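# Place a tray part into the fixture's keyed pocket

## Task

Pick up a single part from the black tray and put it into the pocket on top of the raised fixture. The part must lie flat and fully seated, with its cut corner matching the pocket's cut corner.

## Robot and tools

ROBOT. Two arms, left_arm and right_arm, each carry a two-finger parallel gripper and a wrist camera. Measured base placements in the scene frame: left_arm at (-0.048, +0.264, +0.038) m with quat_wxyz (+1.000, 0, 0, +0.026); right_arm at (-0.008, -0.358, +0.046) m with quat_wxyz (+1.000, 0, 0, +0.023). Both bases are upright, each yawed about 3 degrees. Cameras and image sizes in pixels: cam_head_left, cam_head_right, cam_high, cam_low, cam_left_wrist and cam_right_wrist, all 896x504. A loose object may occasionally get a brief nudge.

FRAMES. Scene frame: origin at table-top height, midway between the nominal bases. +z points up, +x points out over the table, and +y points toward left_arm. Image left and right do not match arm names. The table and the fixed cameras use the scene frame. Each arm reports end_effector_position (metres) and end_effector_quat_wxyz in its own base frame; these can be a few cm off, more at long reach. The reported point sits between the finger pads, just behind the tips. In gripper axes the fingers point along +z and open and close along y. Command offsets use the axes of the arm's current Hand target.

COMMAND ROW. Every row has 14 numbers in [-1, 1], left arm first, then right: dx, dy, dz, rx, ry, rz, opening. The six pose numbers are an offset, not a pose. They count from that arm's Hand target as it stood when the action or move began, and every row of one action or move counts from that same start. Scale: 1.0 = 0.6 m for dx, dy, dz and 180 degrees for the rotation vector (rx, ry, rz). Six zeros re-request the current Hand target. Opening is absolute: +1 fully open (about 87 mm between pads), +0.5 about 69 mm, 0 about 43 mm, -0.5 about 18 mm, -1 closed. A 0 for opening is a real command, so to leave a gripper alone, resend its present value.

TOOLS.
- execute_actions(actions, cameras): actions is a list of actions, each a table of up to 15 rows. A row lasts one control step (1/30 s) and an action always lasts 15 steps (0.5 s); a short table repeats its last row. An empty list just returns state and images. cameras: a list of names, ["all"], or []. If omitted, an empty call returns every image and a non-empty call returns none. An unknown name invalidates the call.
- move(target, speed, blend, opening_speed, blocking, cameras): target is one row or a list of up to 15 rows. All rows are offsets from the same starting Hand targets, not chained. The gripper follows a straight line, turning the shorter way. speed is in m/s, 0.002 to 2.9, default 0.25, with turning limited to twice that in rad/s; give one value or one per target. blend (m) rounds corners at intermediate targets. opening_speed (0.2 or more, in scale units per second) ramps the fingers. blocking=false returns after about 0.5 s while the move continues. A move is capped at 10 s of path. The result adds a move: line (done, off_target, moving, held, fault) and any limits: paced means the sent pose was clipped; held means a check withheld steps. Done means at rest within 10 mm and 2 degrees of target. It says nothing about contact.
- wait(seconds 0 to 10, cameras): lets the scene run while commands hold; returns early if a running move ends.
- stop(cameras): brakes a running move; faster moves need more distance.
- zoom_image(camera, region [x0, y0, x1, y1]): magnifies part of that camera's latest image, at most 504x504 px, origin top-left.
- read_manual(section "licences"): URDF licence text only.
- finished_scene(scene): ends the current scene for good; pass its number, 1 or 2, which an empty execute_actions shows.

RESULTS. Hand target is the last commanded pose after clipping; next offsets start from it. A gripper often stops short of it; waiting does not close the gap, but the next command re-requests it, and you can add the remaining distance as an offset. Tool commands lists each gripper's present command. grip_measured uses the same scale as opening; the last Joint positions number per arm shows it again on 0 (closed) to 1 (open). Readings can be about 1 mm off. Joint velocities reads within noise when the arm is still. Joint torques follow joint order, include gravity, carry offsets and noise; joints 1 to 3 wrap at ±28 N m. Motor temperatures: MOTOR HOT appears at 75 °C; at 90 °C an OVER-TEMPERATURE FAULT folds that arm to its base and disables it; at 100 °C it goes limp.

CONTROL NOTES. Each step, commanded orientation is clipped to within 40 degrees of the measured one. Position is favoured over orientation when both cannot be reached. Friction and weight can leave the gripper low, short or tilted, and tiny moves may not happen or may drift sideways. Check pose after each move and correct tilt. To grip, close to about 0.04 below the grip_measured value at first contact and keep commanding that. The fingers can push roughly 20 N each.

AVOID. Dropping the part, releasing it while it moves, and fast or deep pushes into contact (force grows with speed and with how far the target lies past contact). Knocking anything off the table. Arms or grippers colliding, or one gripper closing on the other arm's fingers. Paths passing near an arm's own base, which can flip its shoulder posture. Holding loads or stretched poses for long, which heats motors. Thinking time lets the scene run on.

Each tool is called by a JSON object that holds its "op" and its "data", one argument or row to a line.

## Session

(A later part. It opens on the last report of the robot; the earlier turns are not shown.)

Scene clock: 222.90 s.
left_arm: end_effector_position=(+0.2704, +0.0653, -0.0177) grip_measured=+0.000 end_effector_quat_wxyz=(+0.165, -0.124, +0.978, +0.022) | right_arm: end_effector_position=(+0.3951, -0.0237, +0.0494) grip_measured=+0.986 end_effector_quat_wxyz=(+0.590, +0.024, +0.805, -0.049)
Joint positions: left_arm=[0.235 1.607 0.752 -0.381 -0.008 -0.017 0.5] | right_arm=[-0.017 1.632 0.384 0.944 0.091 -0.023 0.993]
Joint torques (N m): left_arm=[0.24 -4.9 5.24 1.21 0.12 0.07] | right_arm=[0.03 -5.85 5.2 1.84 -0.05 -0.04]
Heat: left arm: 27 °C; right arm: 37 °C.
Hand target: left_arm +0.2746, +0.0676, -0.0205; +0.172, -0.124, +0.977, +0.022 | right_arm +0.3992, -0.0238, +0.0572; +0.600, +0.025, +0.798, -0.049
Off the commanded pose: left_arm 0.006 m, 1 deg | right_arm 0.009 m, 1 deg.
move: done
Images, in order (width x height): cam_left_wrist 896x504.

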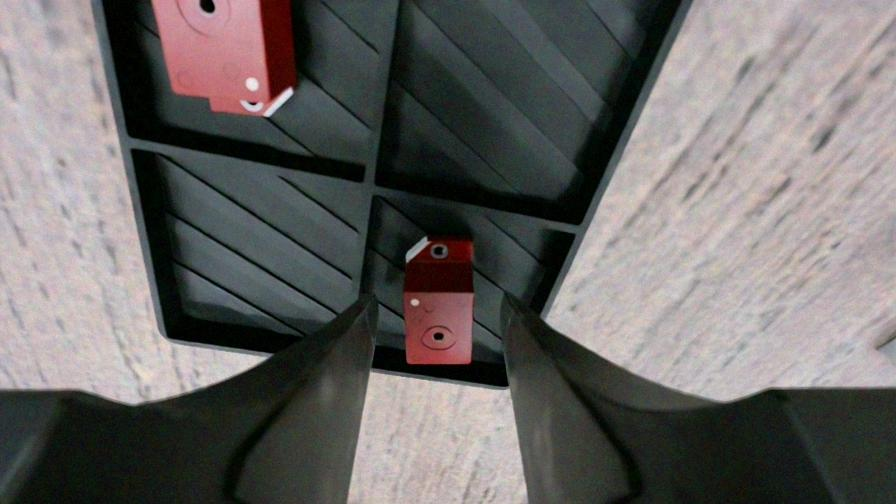

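{"op": "move", "data": {
  "target": [0,0,0,0,0,0,-0.5,0,0,0,0,0,0,1],
  "opening_speed": 0.4,
  "cameras": ["cam_left_wrist"]
}}

{"op": "zoom_image", "data": {
  "camera": "cam_left_wrist",
  "region": [320, 220, 560, 400]
}}

Scene clock: 228.00 s.
left_arm: end_effector_position=(+0.2706, +0.0654, -0.0176) grip_measured=-0.402 end_effector_quat_wxyz=(+0.165, -0.124, +0.978, +0.022) | right_arm: end_effector_position=(+0.3951, -0.0237, +0.0494) grip_measured=+0.986 end_effector_quat_wxyz=(+0.590, +0.024, +0.805, -0.049)
Joint positions: left_arm=[0.235 1.607 0.752 -0.38 -0.008 -0.017 0.299] | right_arm=[-0.017 1.632 0.384 0.944 0.091 -0.023 0.993]
Joint torques (N m): left_arm=[0.25 -4.86 5.26 1.22 0.12 0.07] | right_arm=[0.05 -5.85 5.19 1.85 -0.04 -0.04]
Heat: left arm: 27 °C; right arm: 38 °C.
Hand target: left_arm +0.2746, +0.0676, -0.0205; +0.172, -0.124, +0.977, +0.022 | right_arm +0.3992, -0.0238, +0.0572; +0.600, +0.025, +0.798, -0.049
Off the commanded pose: left_arm 0.005 m, 1 deg | right_arm 0.009 m, 1 deg.
move: done
Images, in order (width x height): cam_left_wrist 896x504.

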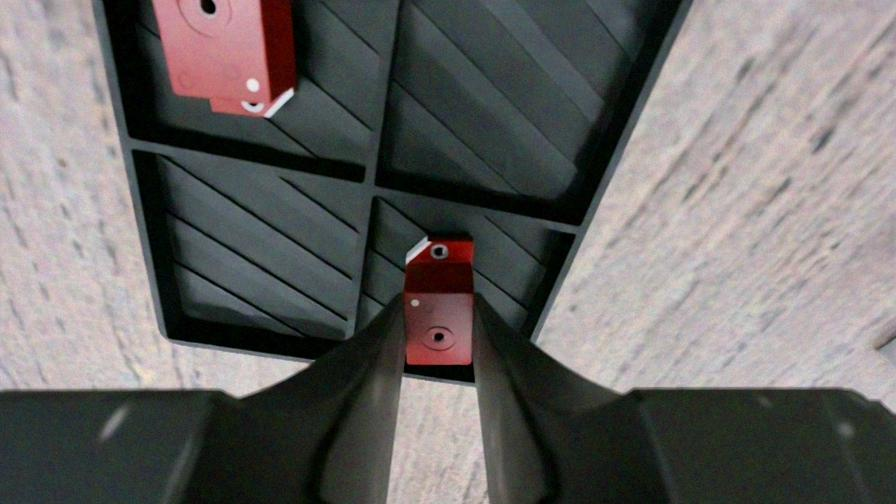

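Scaled by 2.100 from the camera's 896x504 image, which has a finer 1280x720 frame.

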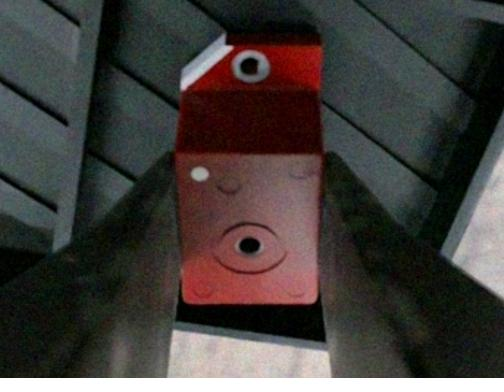

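{"op": "move", "data": {
  "target": [-0.057,0,-0.1566,0,0,0,-0.5,0,0,0,0,0,0,1],
  "speed": 0.12,
  "cameras": ["all"]
}}

Scene clock: 235.27 s.
left_arm: end_effector_position=(+0.2671, +0.0645, +0.0635) grip_measured=-0.402 end_effector_quat_wxyz=(+0.148, -0.125, +0.981, +0.020) | right_arm: end_effector_position=(+0.3951, -0.0237, +0.0494) grip_measured=+0.986 end_effector_quat_wxyz=(+0.590, +0.024, +0.805, -0.049)
Joint positions: left_arm=[0.235 1.482 0.993 -0.782 -0.008 -0.017 0.299] | right_arm=[-0.017 1.632 0.384 0.944 0.091 -0.023 0.993]
Joint torques (N m): left_arm=[0.24 -8.76 9.2 0.78 0.12 0.07] | right_arm=[0.03 -5.85 5.2 1.85 -0.04 -0.04]
Heat: left arm: 27 °C; right arm: 38 °C.
Hand target: left_arm +0.2747, +0.0676, +0.0795; +0.172, -0.124, +0.977, +0.022 | right_arm +0.3992, -0.0238, +0.0572; +0.600, +0.025, +0.798, -0.049
Off the commanded pose: left_arm 0.018 m, 3 deg | right_arm 0.009 m, 1 deg.
move: off_target (left_arm)

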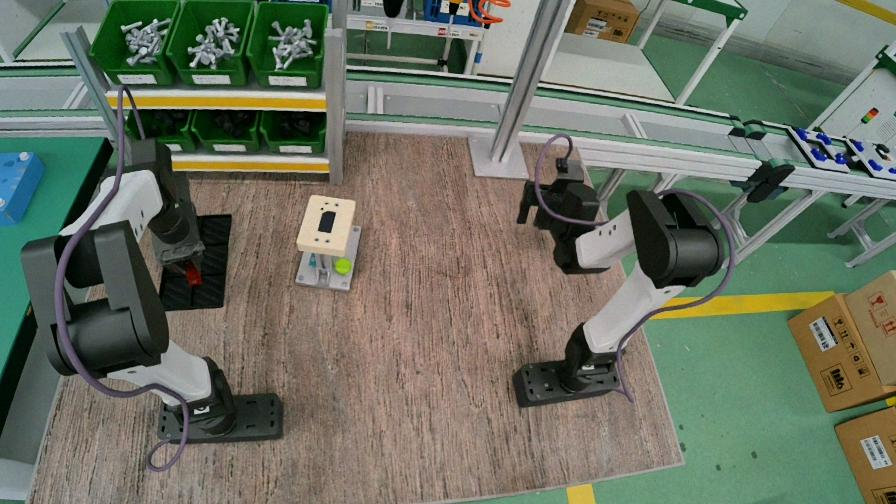

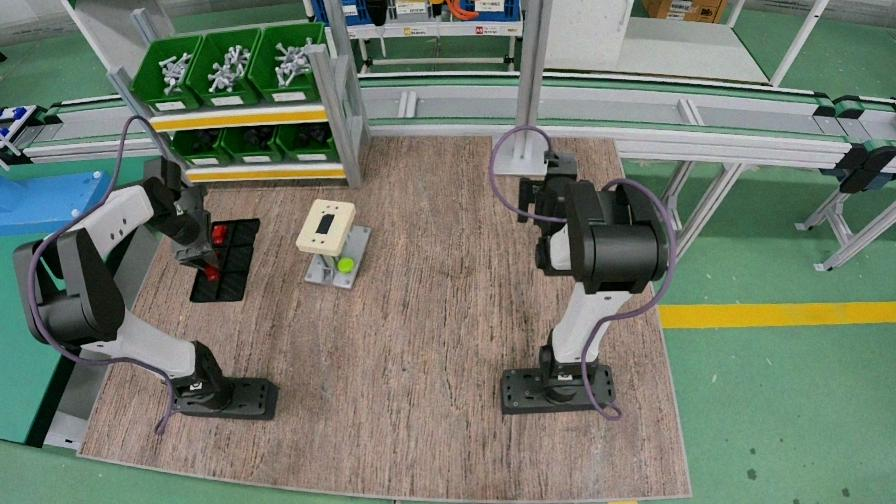

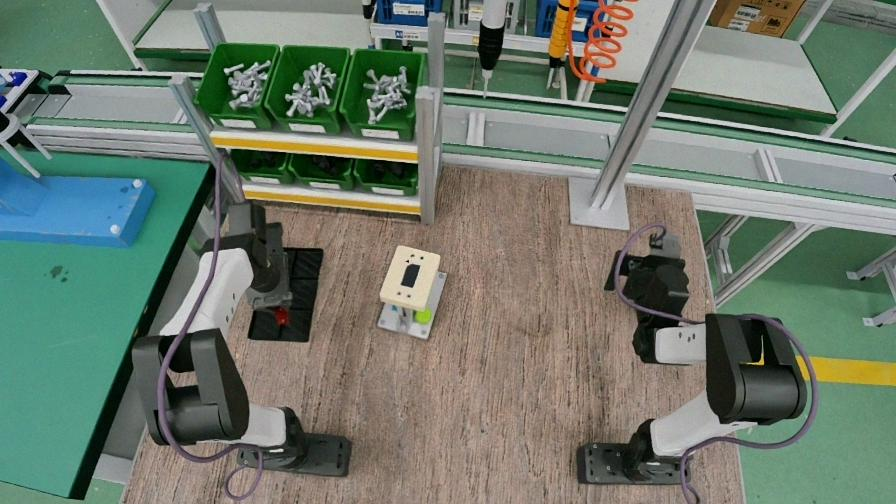

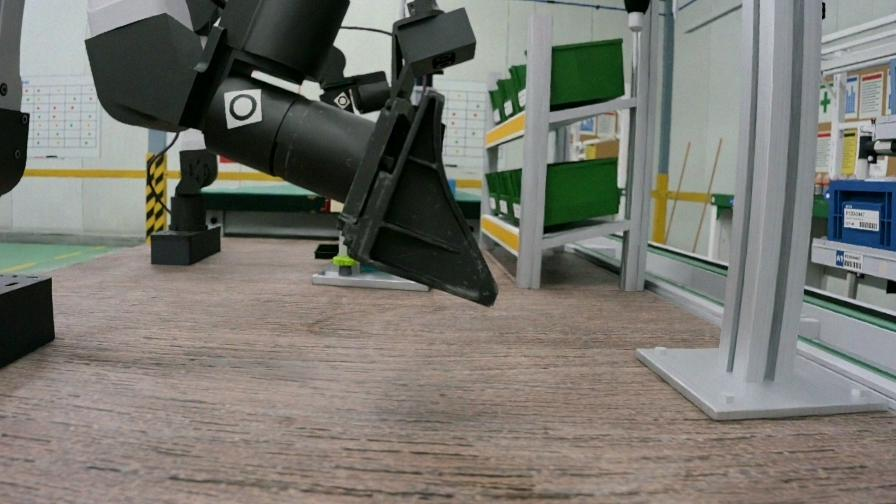

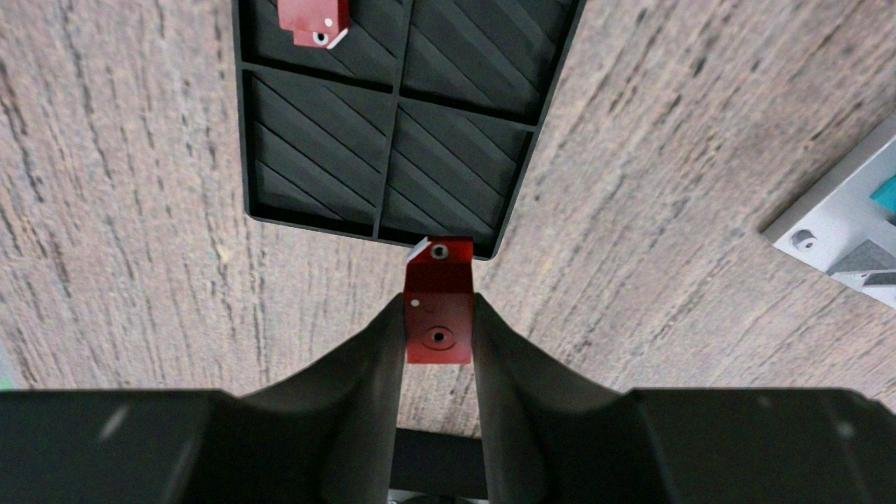

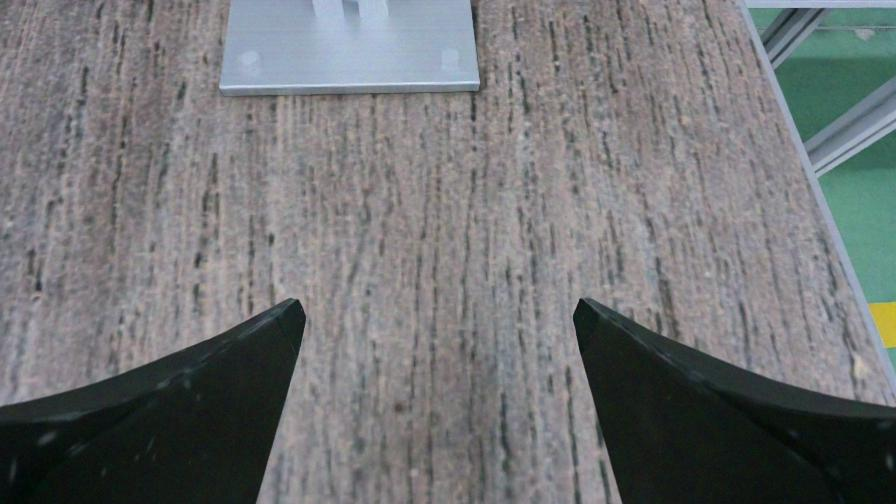

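{"op": "move", "data": {
  "target": [
    [-0.0456,0,-0.1253,0,0,0,-0.5,0,0,0,0,0,0,1],
    [-0.0253,-0.4043,-0.1423,0.0504,0,0.1383,-0.5,0,0,0,0,0,0,1]
  ],
  "speed": 0.15,
  "blend": 0.03,
  "cameras": ["all"]
}}

Scene clock: 275.70 s.
left_arm: end_effector_position=(+0.3151, -0.1703, +0.1590) grip_measured=-0.402 end_effector_quat_wxyz=(+0.164, +0.110, +0.980, -0.021) | right_arm: end_effector_position=(+0.3951, -0.0237, +0.0494) grip_measured=+0.986 end_effector_quat_wxyz=(+0.590, +0.024, +0.805, -0.049)
Joint positions: left_arm=[-0.507 1.752 1.652 -1.149 -0.086 -0.269 0.299] | right_arm=[-0.017 1.632 0.384 0.944 0.091 -0.023 0.993]
Joint torques (N m): left_arm=[-0.32 -7.27 9.68 0.83 -0.11 -0.08] | right_arm=[0.03 -5.85 5.2 1.85 -0.04 -0.04]
Motor temperatures (°C): left_arm=[18 29 30 24 18 19 19] | right_arm=[21 27 26 39 20 19 17]
Heat: left arm: 30 °C; right arm: 39 °C.
Hand target: left_arm +0.3207, -0.1710, +0.1649; +0.172, +0.103, +0.979, -0.018 | right_arm +0.3992, -0.0238, +0.0572; +0.600, +0.025, +0.798, -0.049
Off the commanded pose: left_arm 0.008 m, 1 deg | right_arm 0.009 m, 1 deg.
move: done

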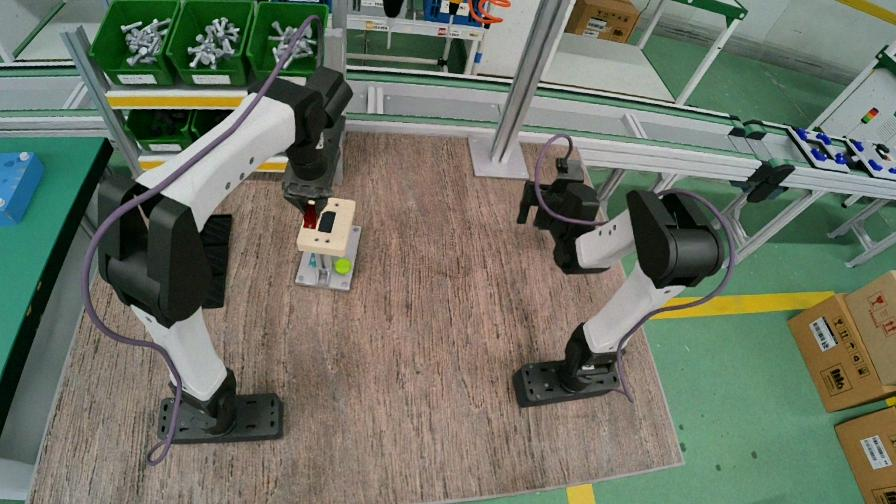

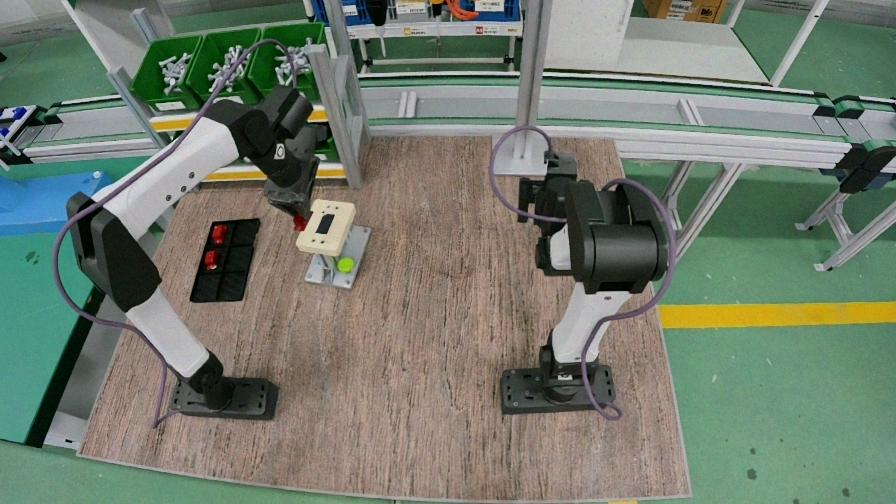

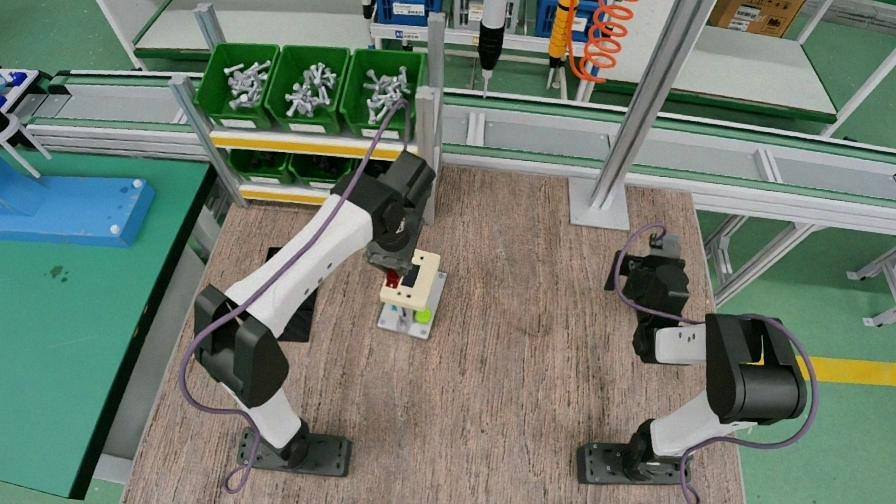

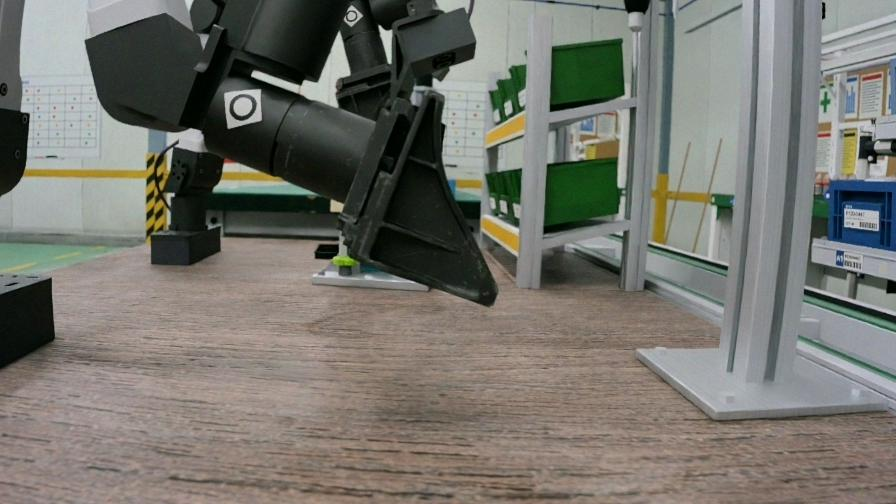

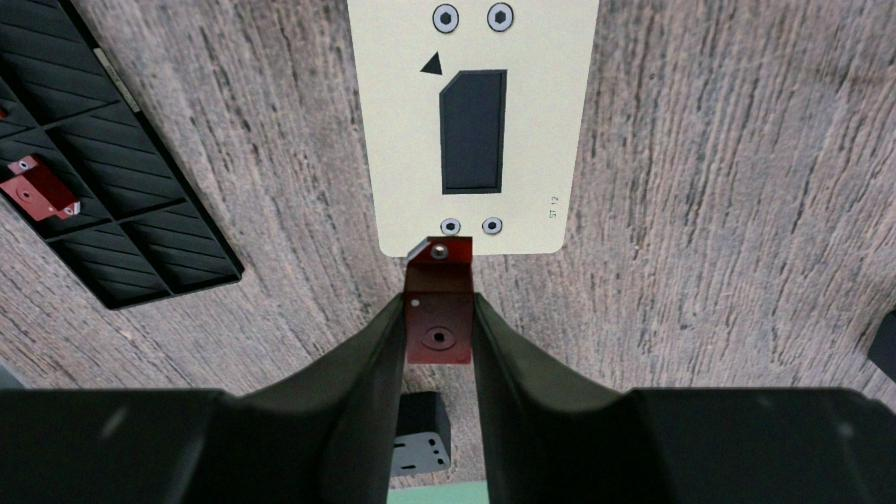

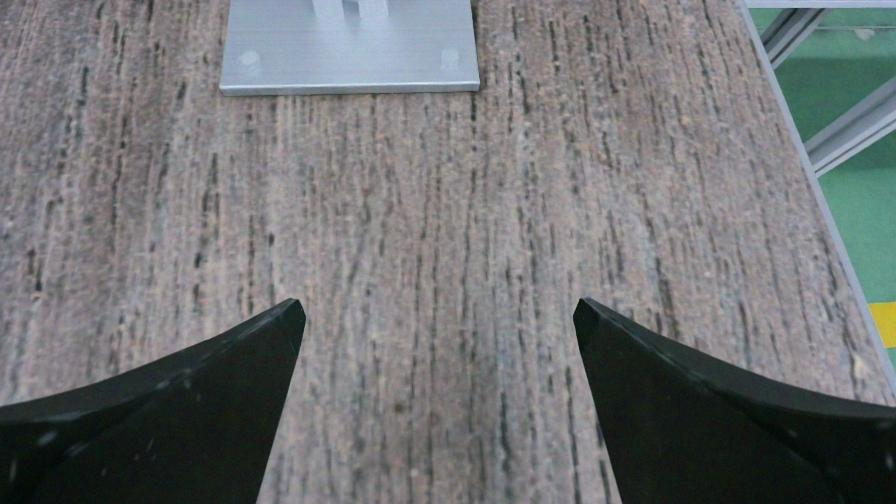

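{"op": "zoom_image", "data": {
  "camera": "cam_left_wrist",
  "region": [330, 40, 610, 270]
}}

{"op": "zoom_image", "data": {
  "camera": "cam_left_wrist",
  "region": [380, 200, 540, 380]
}}

Scaled by 1.800 from the camera's 896x504 image, which has a finer 1280x720 frame.

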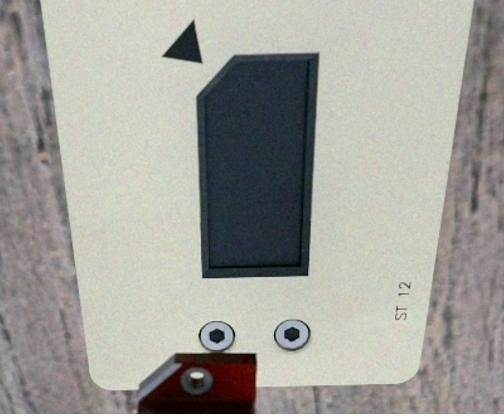

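Scaled by 2.800 from the camera's 896x504 image, which has a finer 1280x720 frame.

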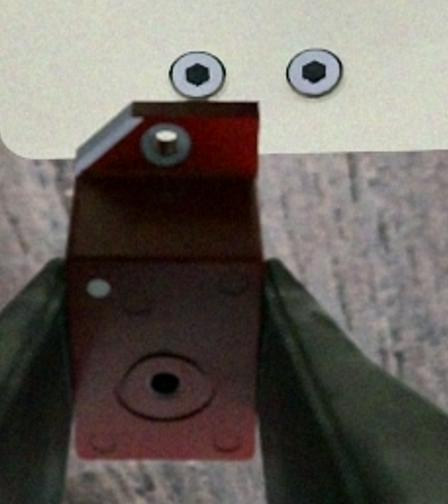

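{"op": "move", "data": {
  "target": [-0.0713,-0.021,0.0525,-0.0019,0,-0.0052,-0.5,0,0,0,0,0,0,1],
  "speed": 0.08,
  "cameras": ["all"]
}}

{"op": "zoom_image", "data": {
  "camera": "cam_left_wrist",
  "region": [360, 150, 560, 380]
}}

{"op": "zoom_image", "data": {
  "camera": "cam_head_right",
  "region": [260, 170, 400, 300]
}}

{"op": "zoom_image", "data": {
  "camera": "cam_head_left",
  "region": [260, 170, 400, 300]
}}

Scene clock: 367.03 s.
left_arm: end_effector_position=(+0.3613, -0.1958, +0.1447) grip_measured=-0.402 end_effector_quat_wxyz=(+0.165, +0.104, +0.981, -0.021) | right_arm: end_effector_position=(+0.3951, -0.0237, +0.0494) grip_measured=+0.986 end_effector_quat_wxyz=(+0.590, +0.024, +0.805, -0.049)
Joint positions: left_arm=[-0.507 1.961 1.866 -1.155 -0.089 -0.28 0.299] | right_arm=[-0.017 1.632 0.384 0.944 0.091 -0.023 0.993]
Joint torques (N m): left_arm=[0.29 -9.05 9.65 0.81 -0.14 -0.08] | right_arm=[0.05 -5.83 5.19 1.85 -0.04 -0.04]
Heat: left arm: 32 °C; right arm: 40 °C.
Hand target: left_arm +0.3680, -0.1940, +0.1498; +0.173, +0.095, +0.980, -0.017 | right_arm +0.3992, -0.0238, +0.0572; +0.600, +0.025, +0.798, -0.049
Off the commanded pose: left_arm 0.009 m, 2 deg | right_arm 0.009 m, 1 deg.
move: done

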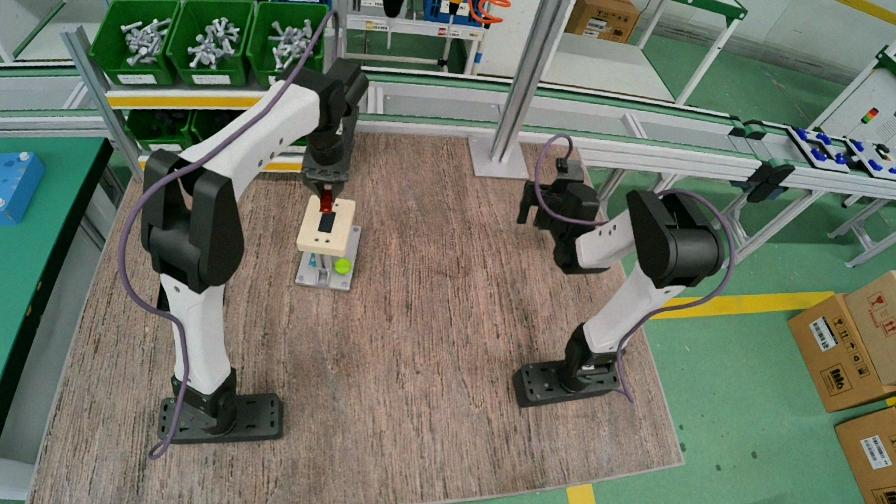

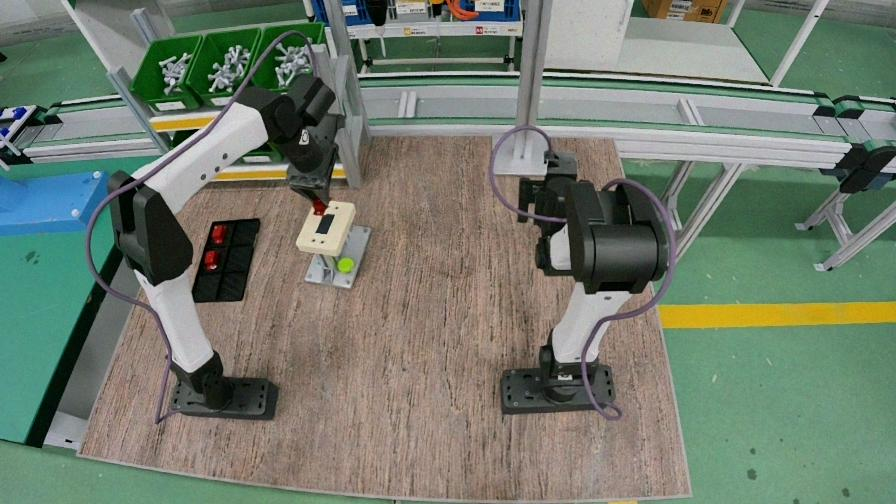

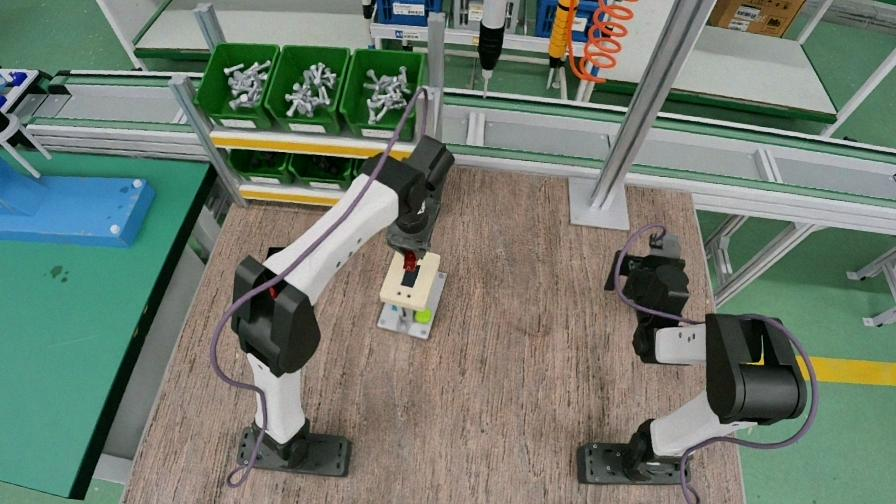

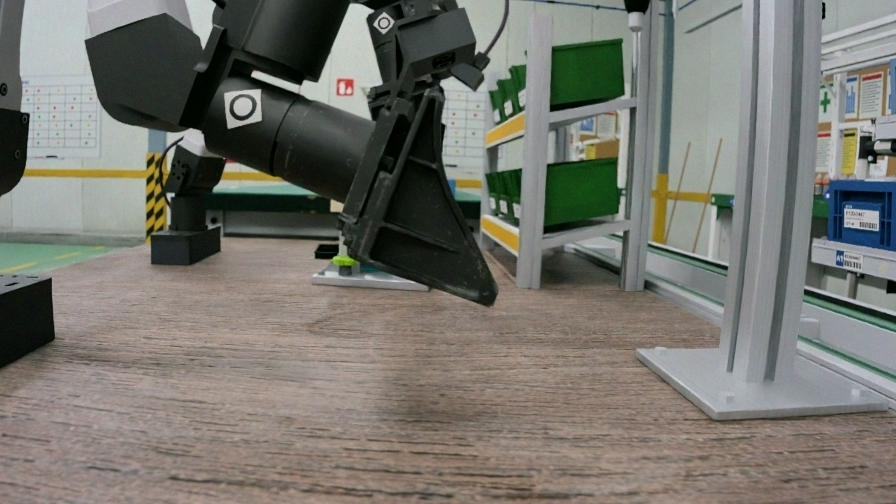

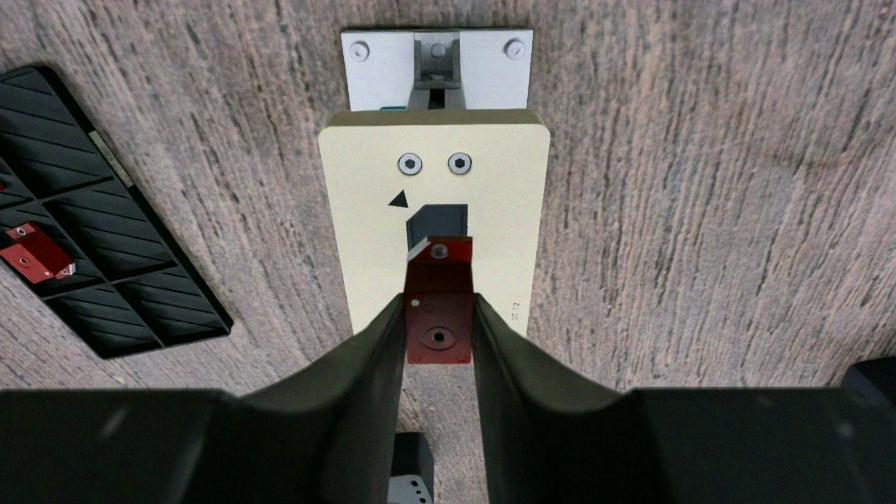

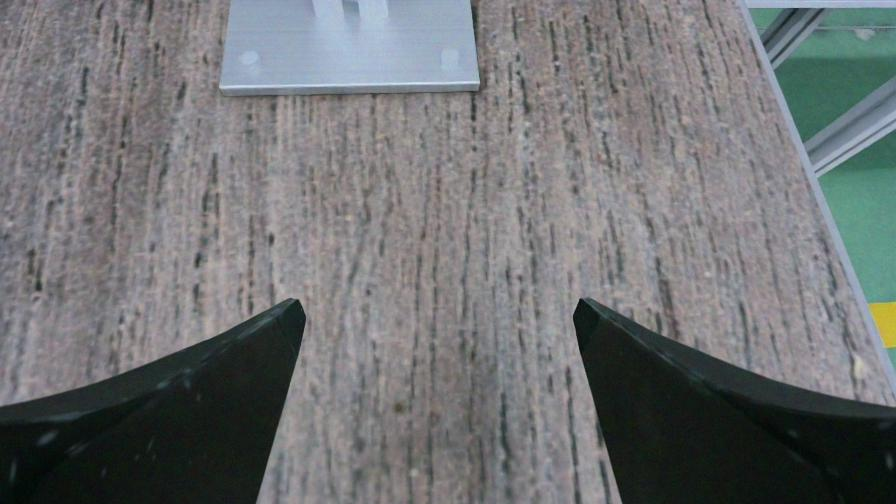

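Scaled by 2.191 from the camera's 896x504 image, which has a finer 1280x720 frame.

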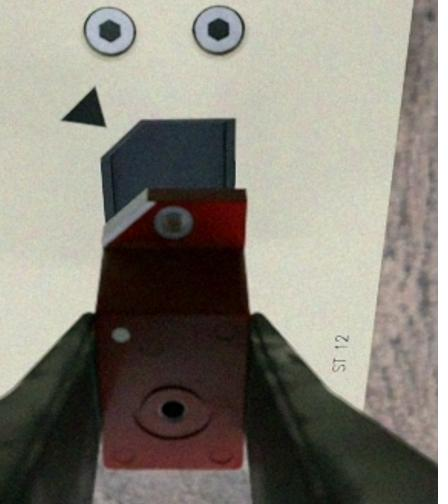

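Scaled by 3.600 from the camera's 896x504 image, which has a finer 1280x720 frame.

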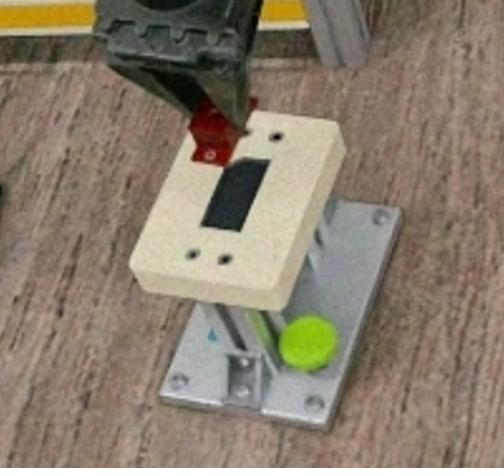

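Scaled by 3.600 from the camera's 896x504 image, which has a finer 1280x720 frame.

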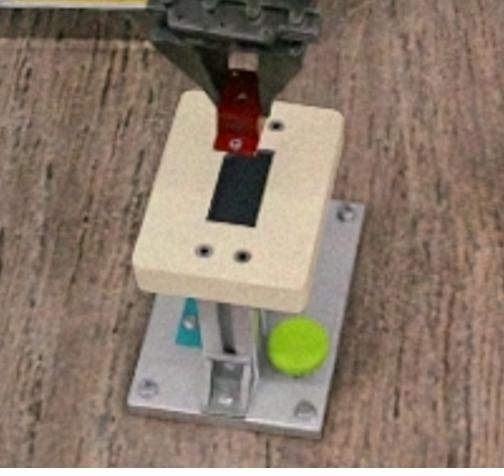

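{"op": "zoom_image", "data": {
  "camera": "cam_left_wrist",
  "region": [300, 100, 580, 340]
}}

Scaled by 1.800 from the camera's 896x504 image, which has a finer 1280x720 frame.

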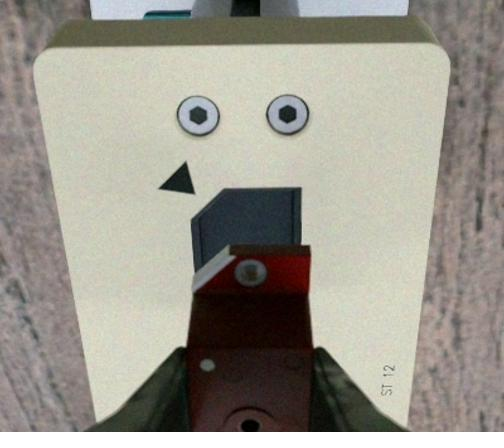

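{"op": "move", "data": {
  "target": [0.0032,0.0017,0.0166,-0.0011,0,-0.0031,-0.5,0,0,0,0,0,0,1],
  "speed": 0.05,
  "cameras": ["cam_left_wrist","cam_head_right","cam_head_left","cam_high"]
}}

{"op": "zoom_image", "data": {
  "camera": "cam_left_wrist",
  "region": [370, 180, 510, 320]
}}

{"op": "zoom_image", "data": {
  "camera": "cam_left_wrist",
  "region": [300, 100, 580, 340]
}}

{"op": "zoom_image", "data": {
  "camera": "cam_head_right",
  "region": [280, 170, 380, 260]
}}

{"op": "zoom_image", "data": {
  "camera": "cam_high",
  "region": [370, 220, 460, 310]
}}

Scene clock: 404.50 s.
left_arm: end_effector_position=(+0.3612, -0.1936, +0.1430) grip_measured=-0.402 end_effector_quat_wxyz=(+0.162, +0.099, +0.982, -0.019) | right_arm: end_effector_position=(+0.3951, -0.0237, +0.0494) grip_measured=+0.986 end_effector_quat_wxyz=(+0.590, +0.024, +0.805, -0.049)
Joint positions: left_arm=[-0.502 1.961 1.86 -1.154 -0.091 -0.287 0.299] | right_arm=[-0.017 1.632 0.384 0.944 0.091 -0.023 0.993]
Joint torques (N m): left_arm=[0.18 -9.01 6.41 1.17 -0.15 -0.08] | right_arm=[0.05 -5.83 5.19 1.85 -0.04 -0.04]
Heat: left arm: 34 °C; right arm: 41 °C.
Hand target: left_arm +0.3697, -0.1933, +0.1398; +0.173, +0.090, +0.981, -0.016 | right_arm +0.3992, -0.0238, +0.0572; +0.600, +0.025, +0.798, -0.049
Off the commanded pose: left_arm 0.009 m, 2 deg | right_arm 0.009 m, 1 deg.
move: done
Images, in order (width x height): cam_head_left 896x504, cam_head_right 896x504, cam_high 896x504, cam_left_wrist 896x504.

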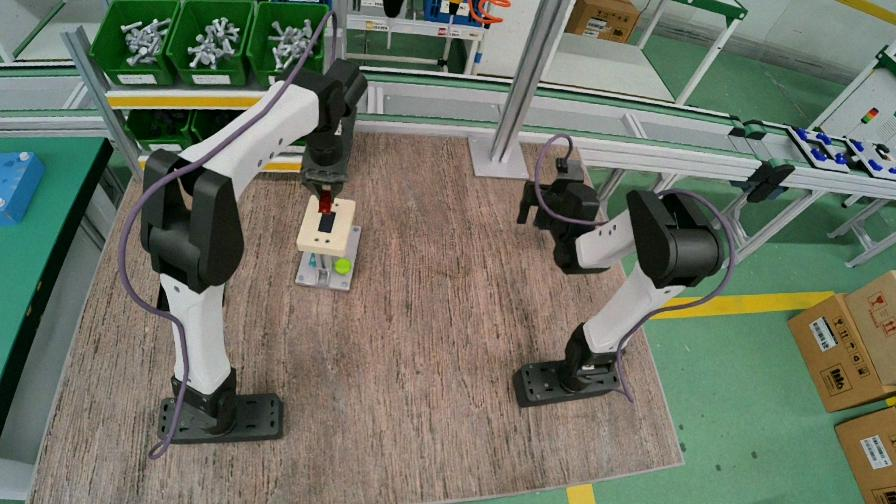

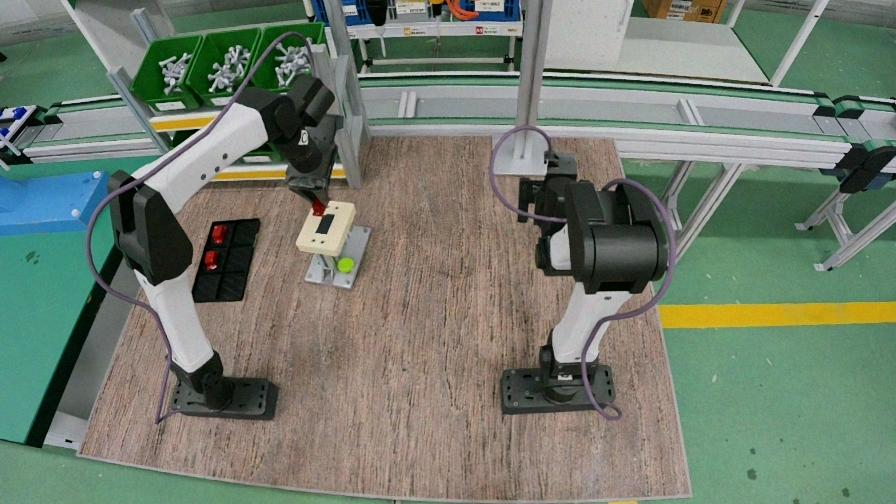

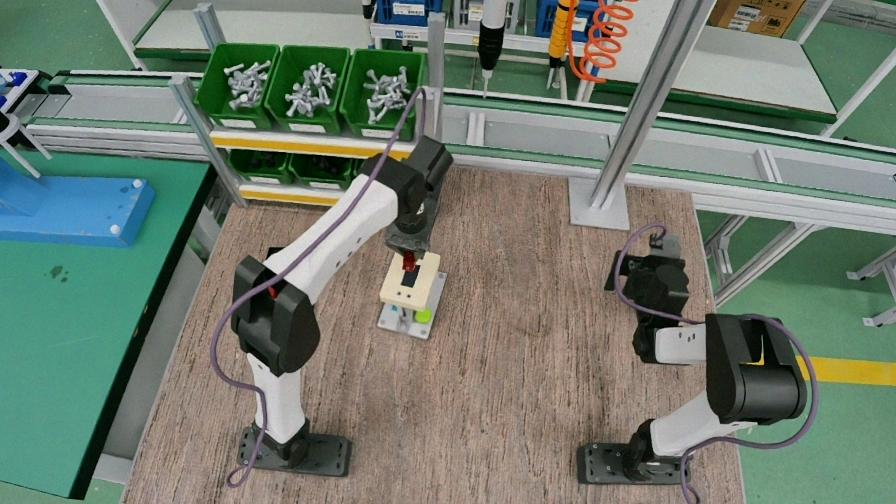

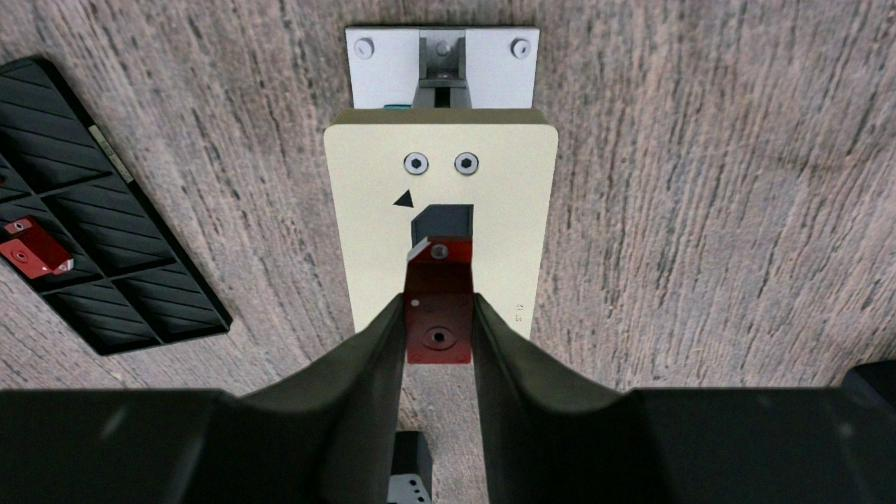

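Scaled by 3.600 from the camera's 896x504 image, which has a finer 1280x720 frame.

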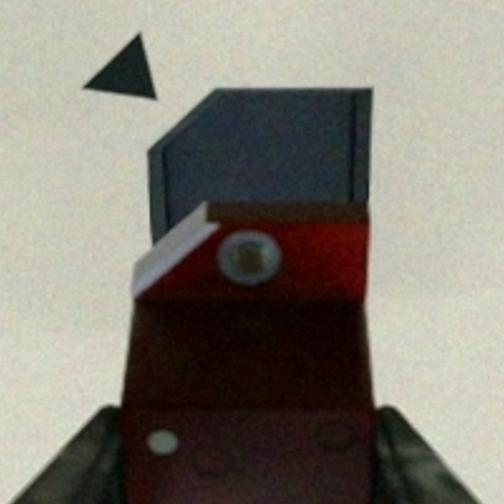

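Scaled by 1.800 from the camera's 896x504 image, which has a finer 1280x720 frame.

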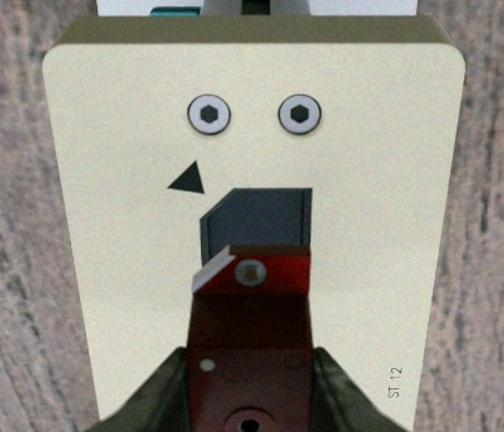

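Scaled by 5.040 from the camera's 896x504 image, which has a finer 1280x720 frame.

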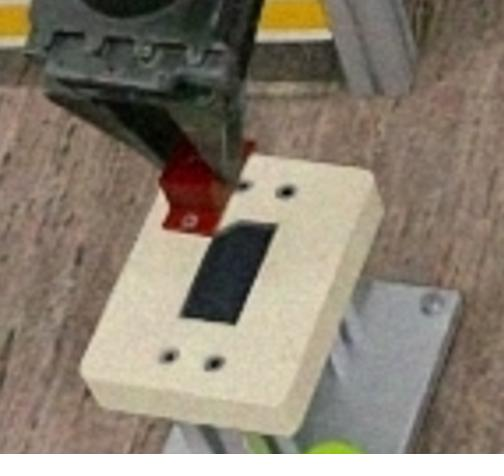

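Scaled by 5.600 from the camera's 896x504 image, which has a finer 1280x720 frame.

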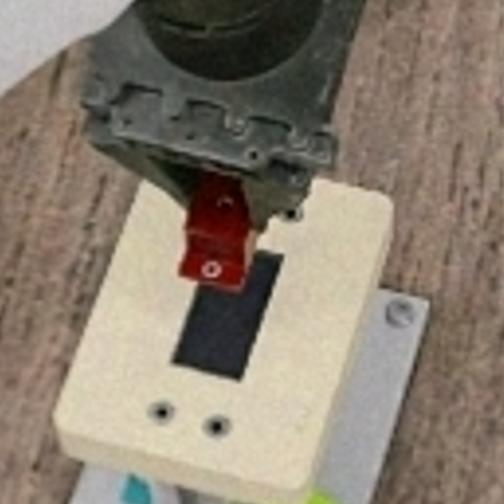

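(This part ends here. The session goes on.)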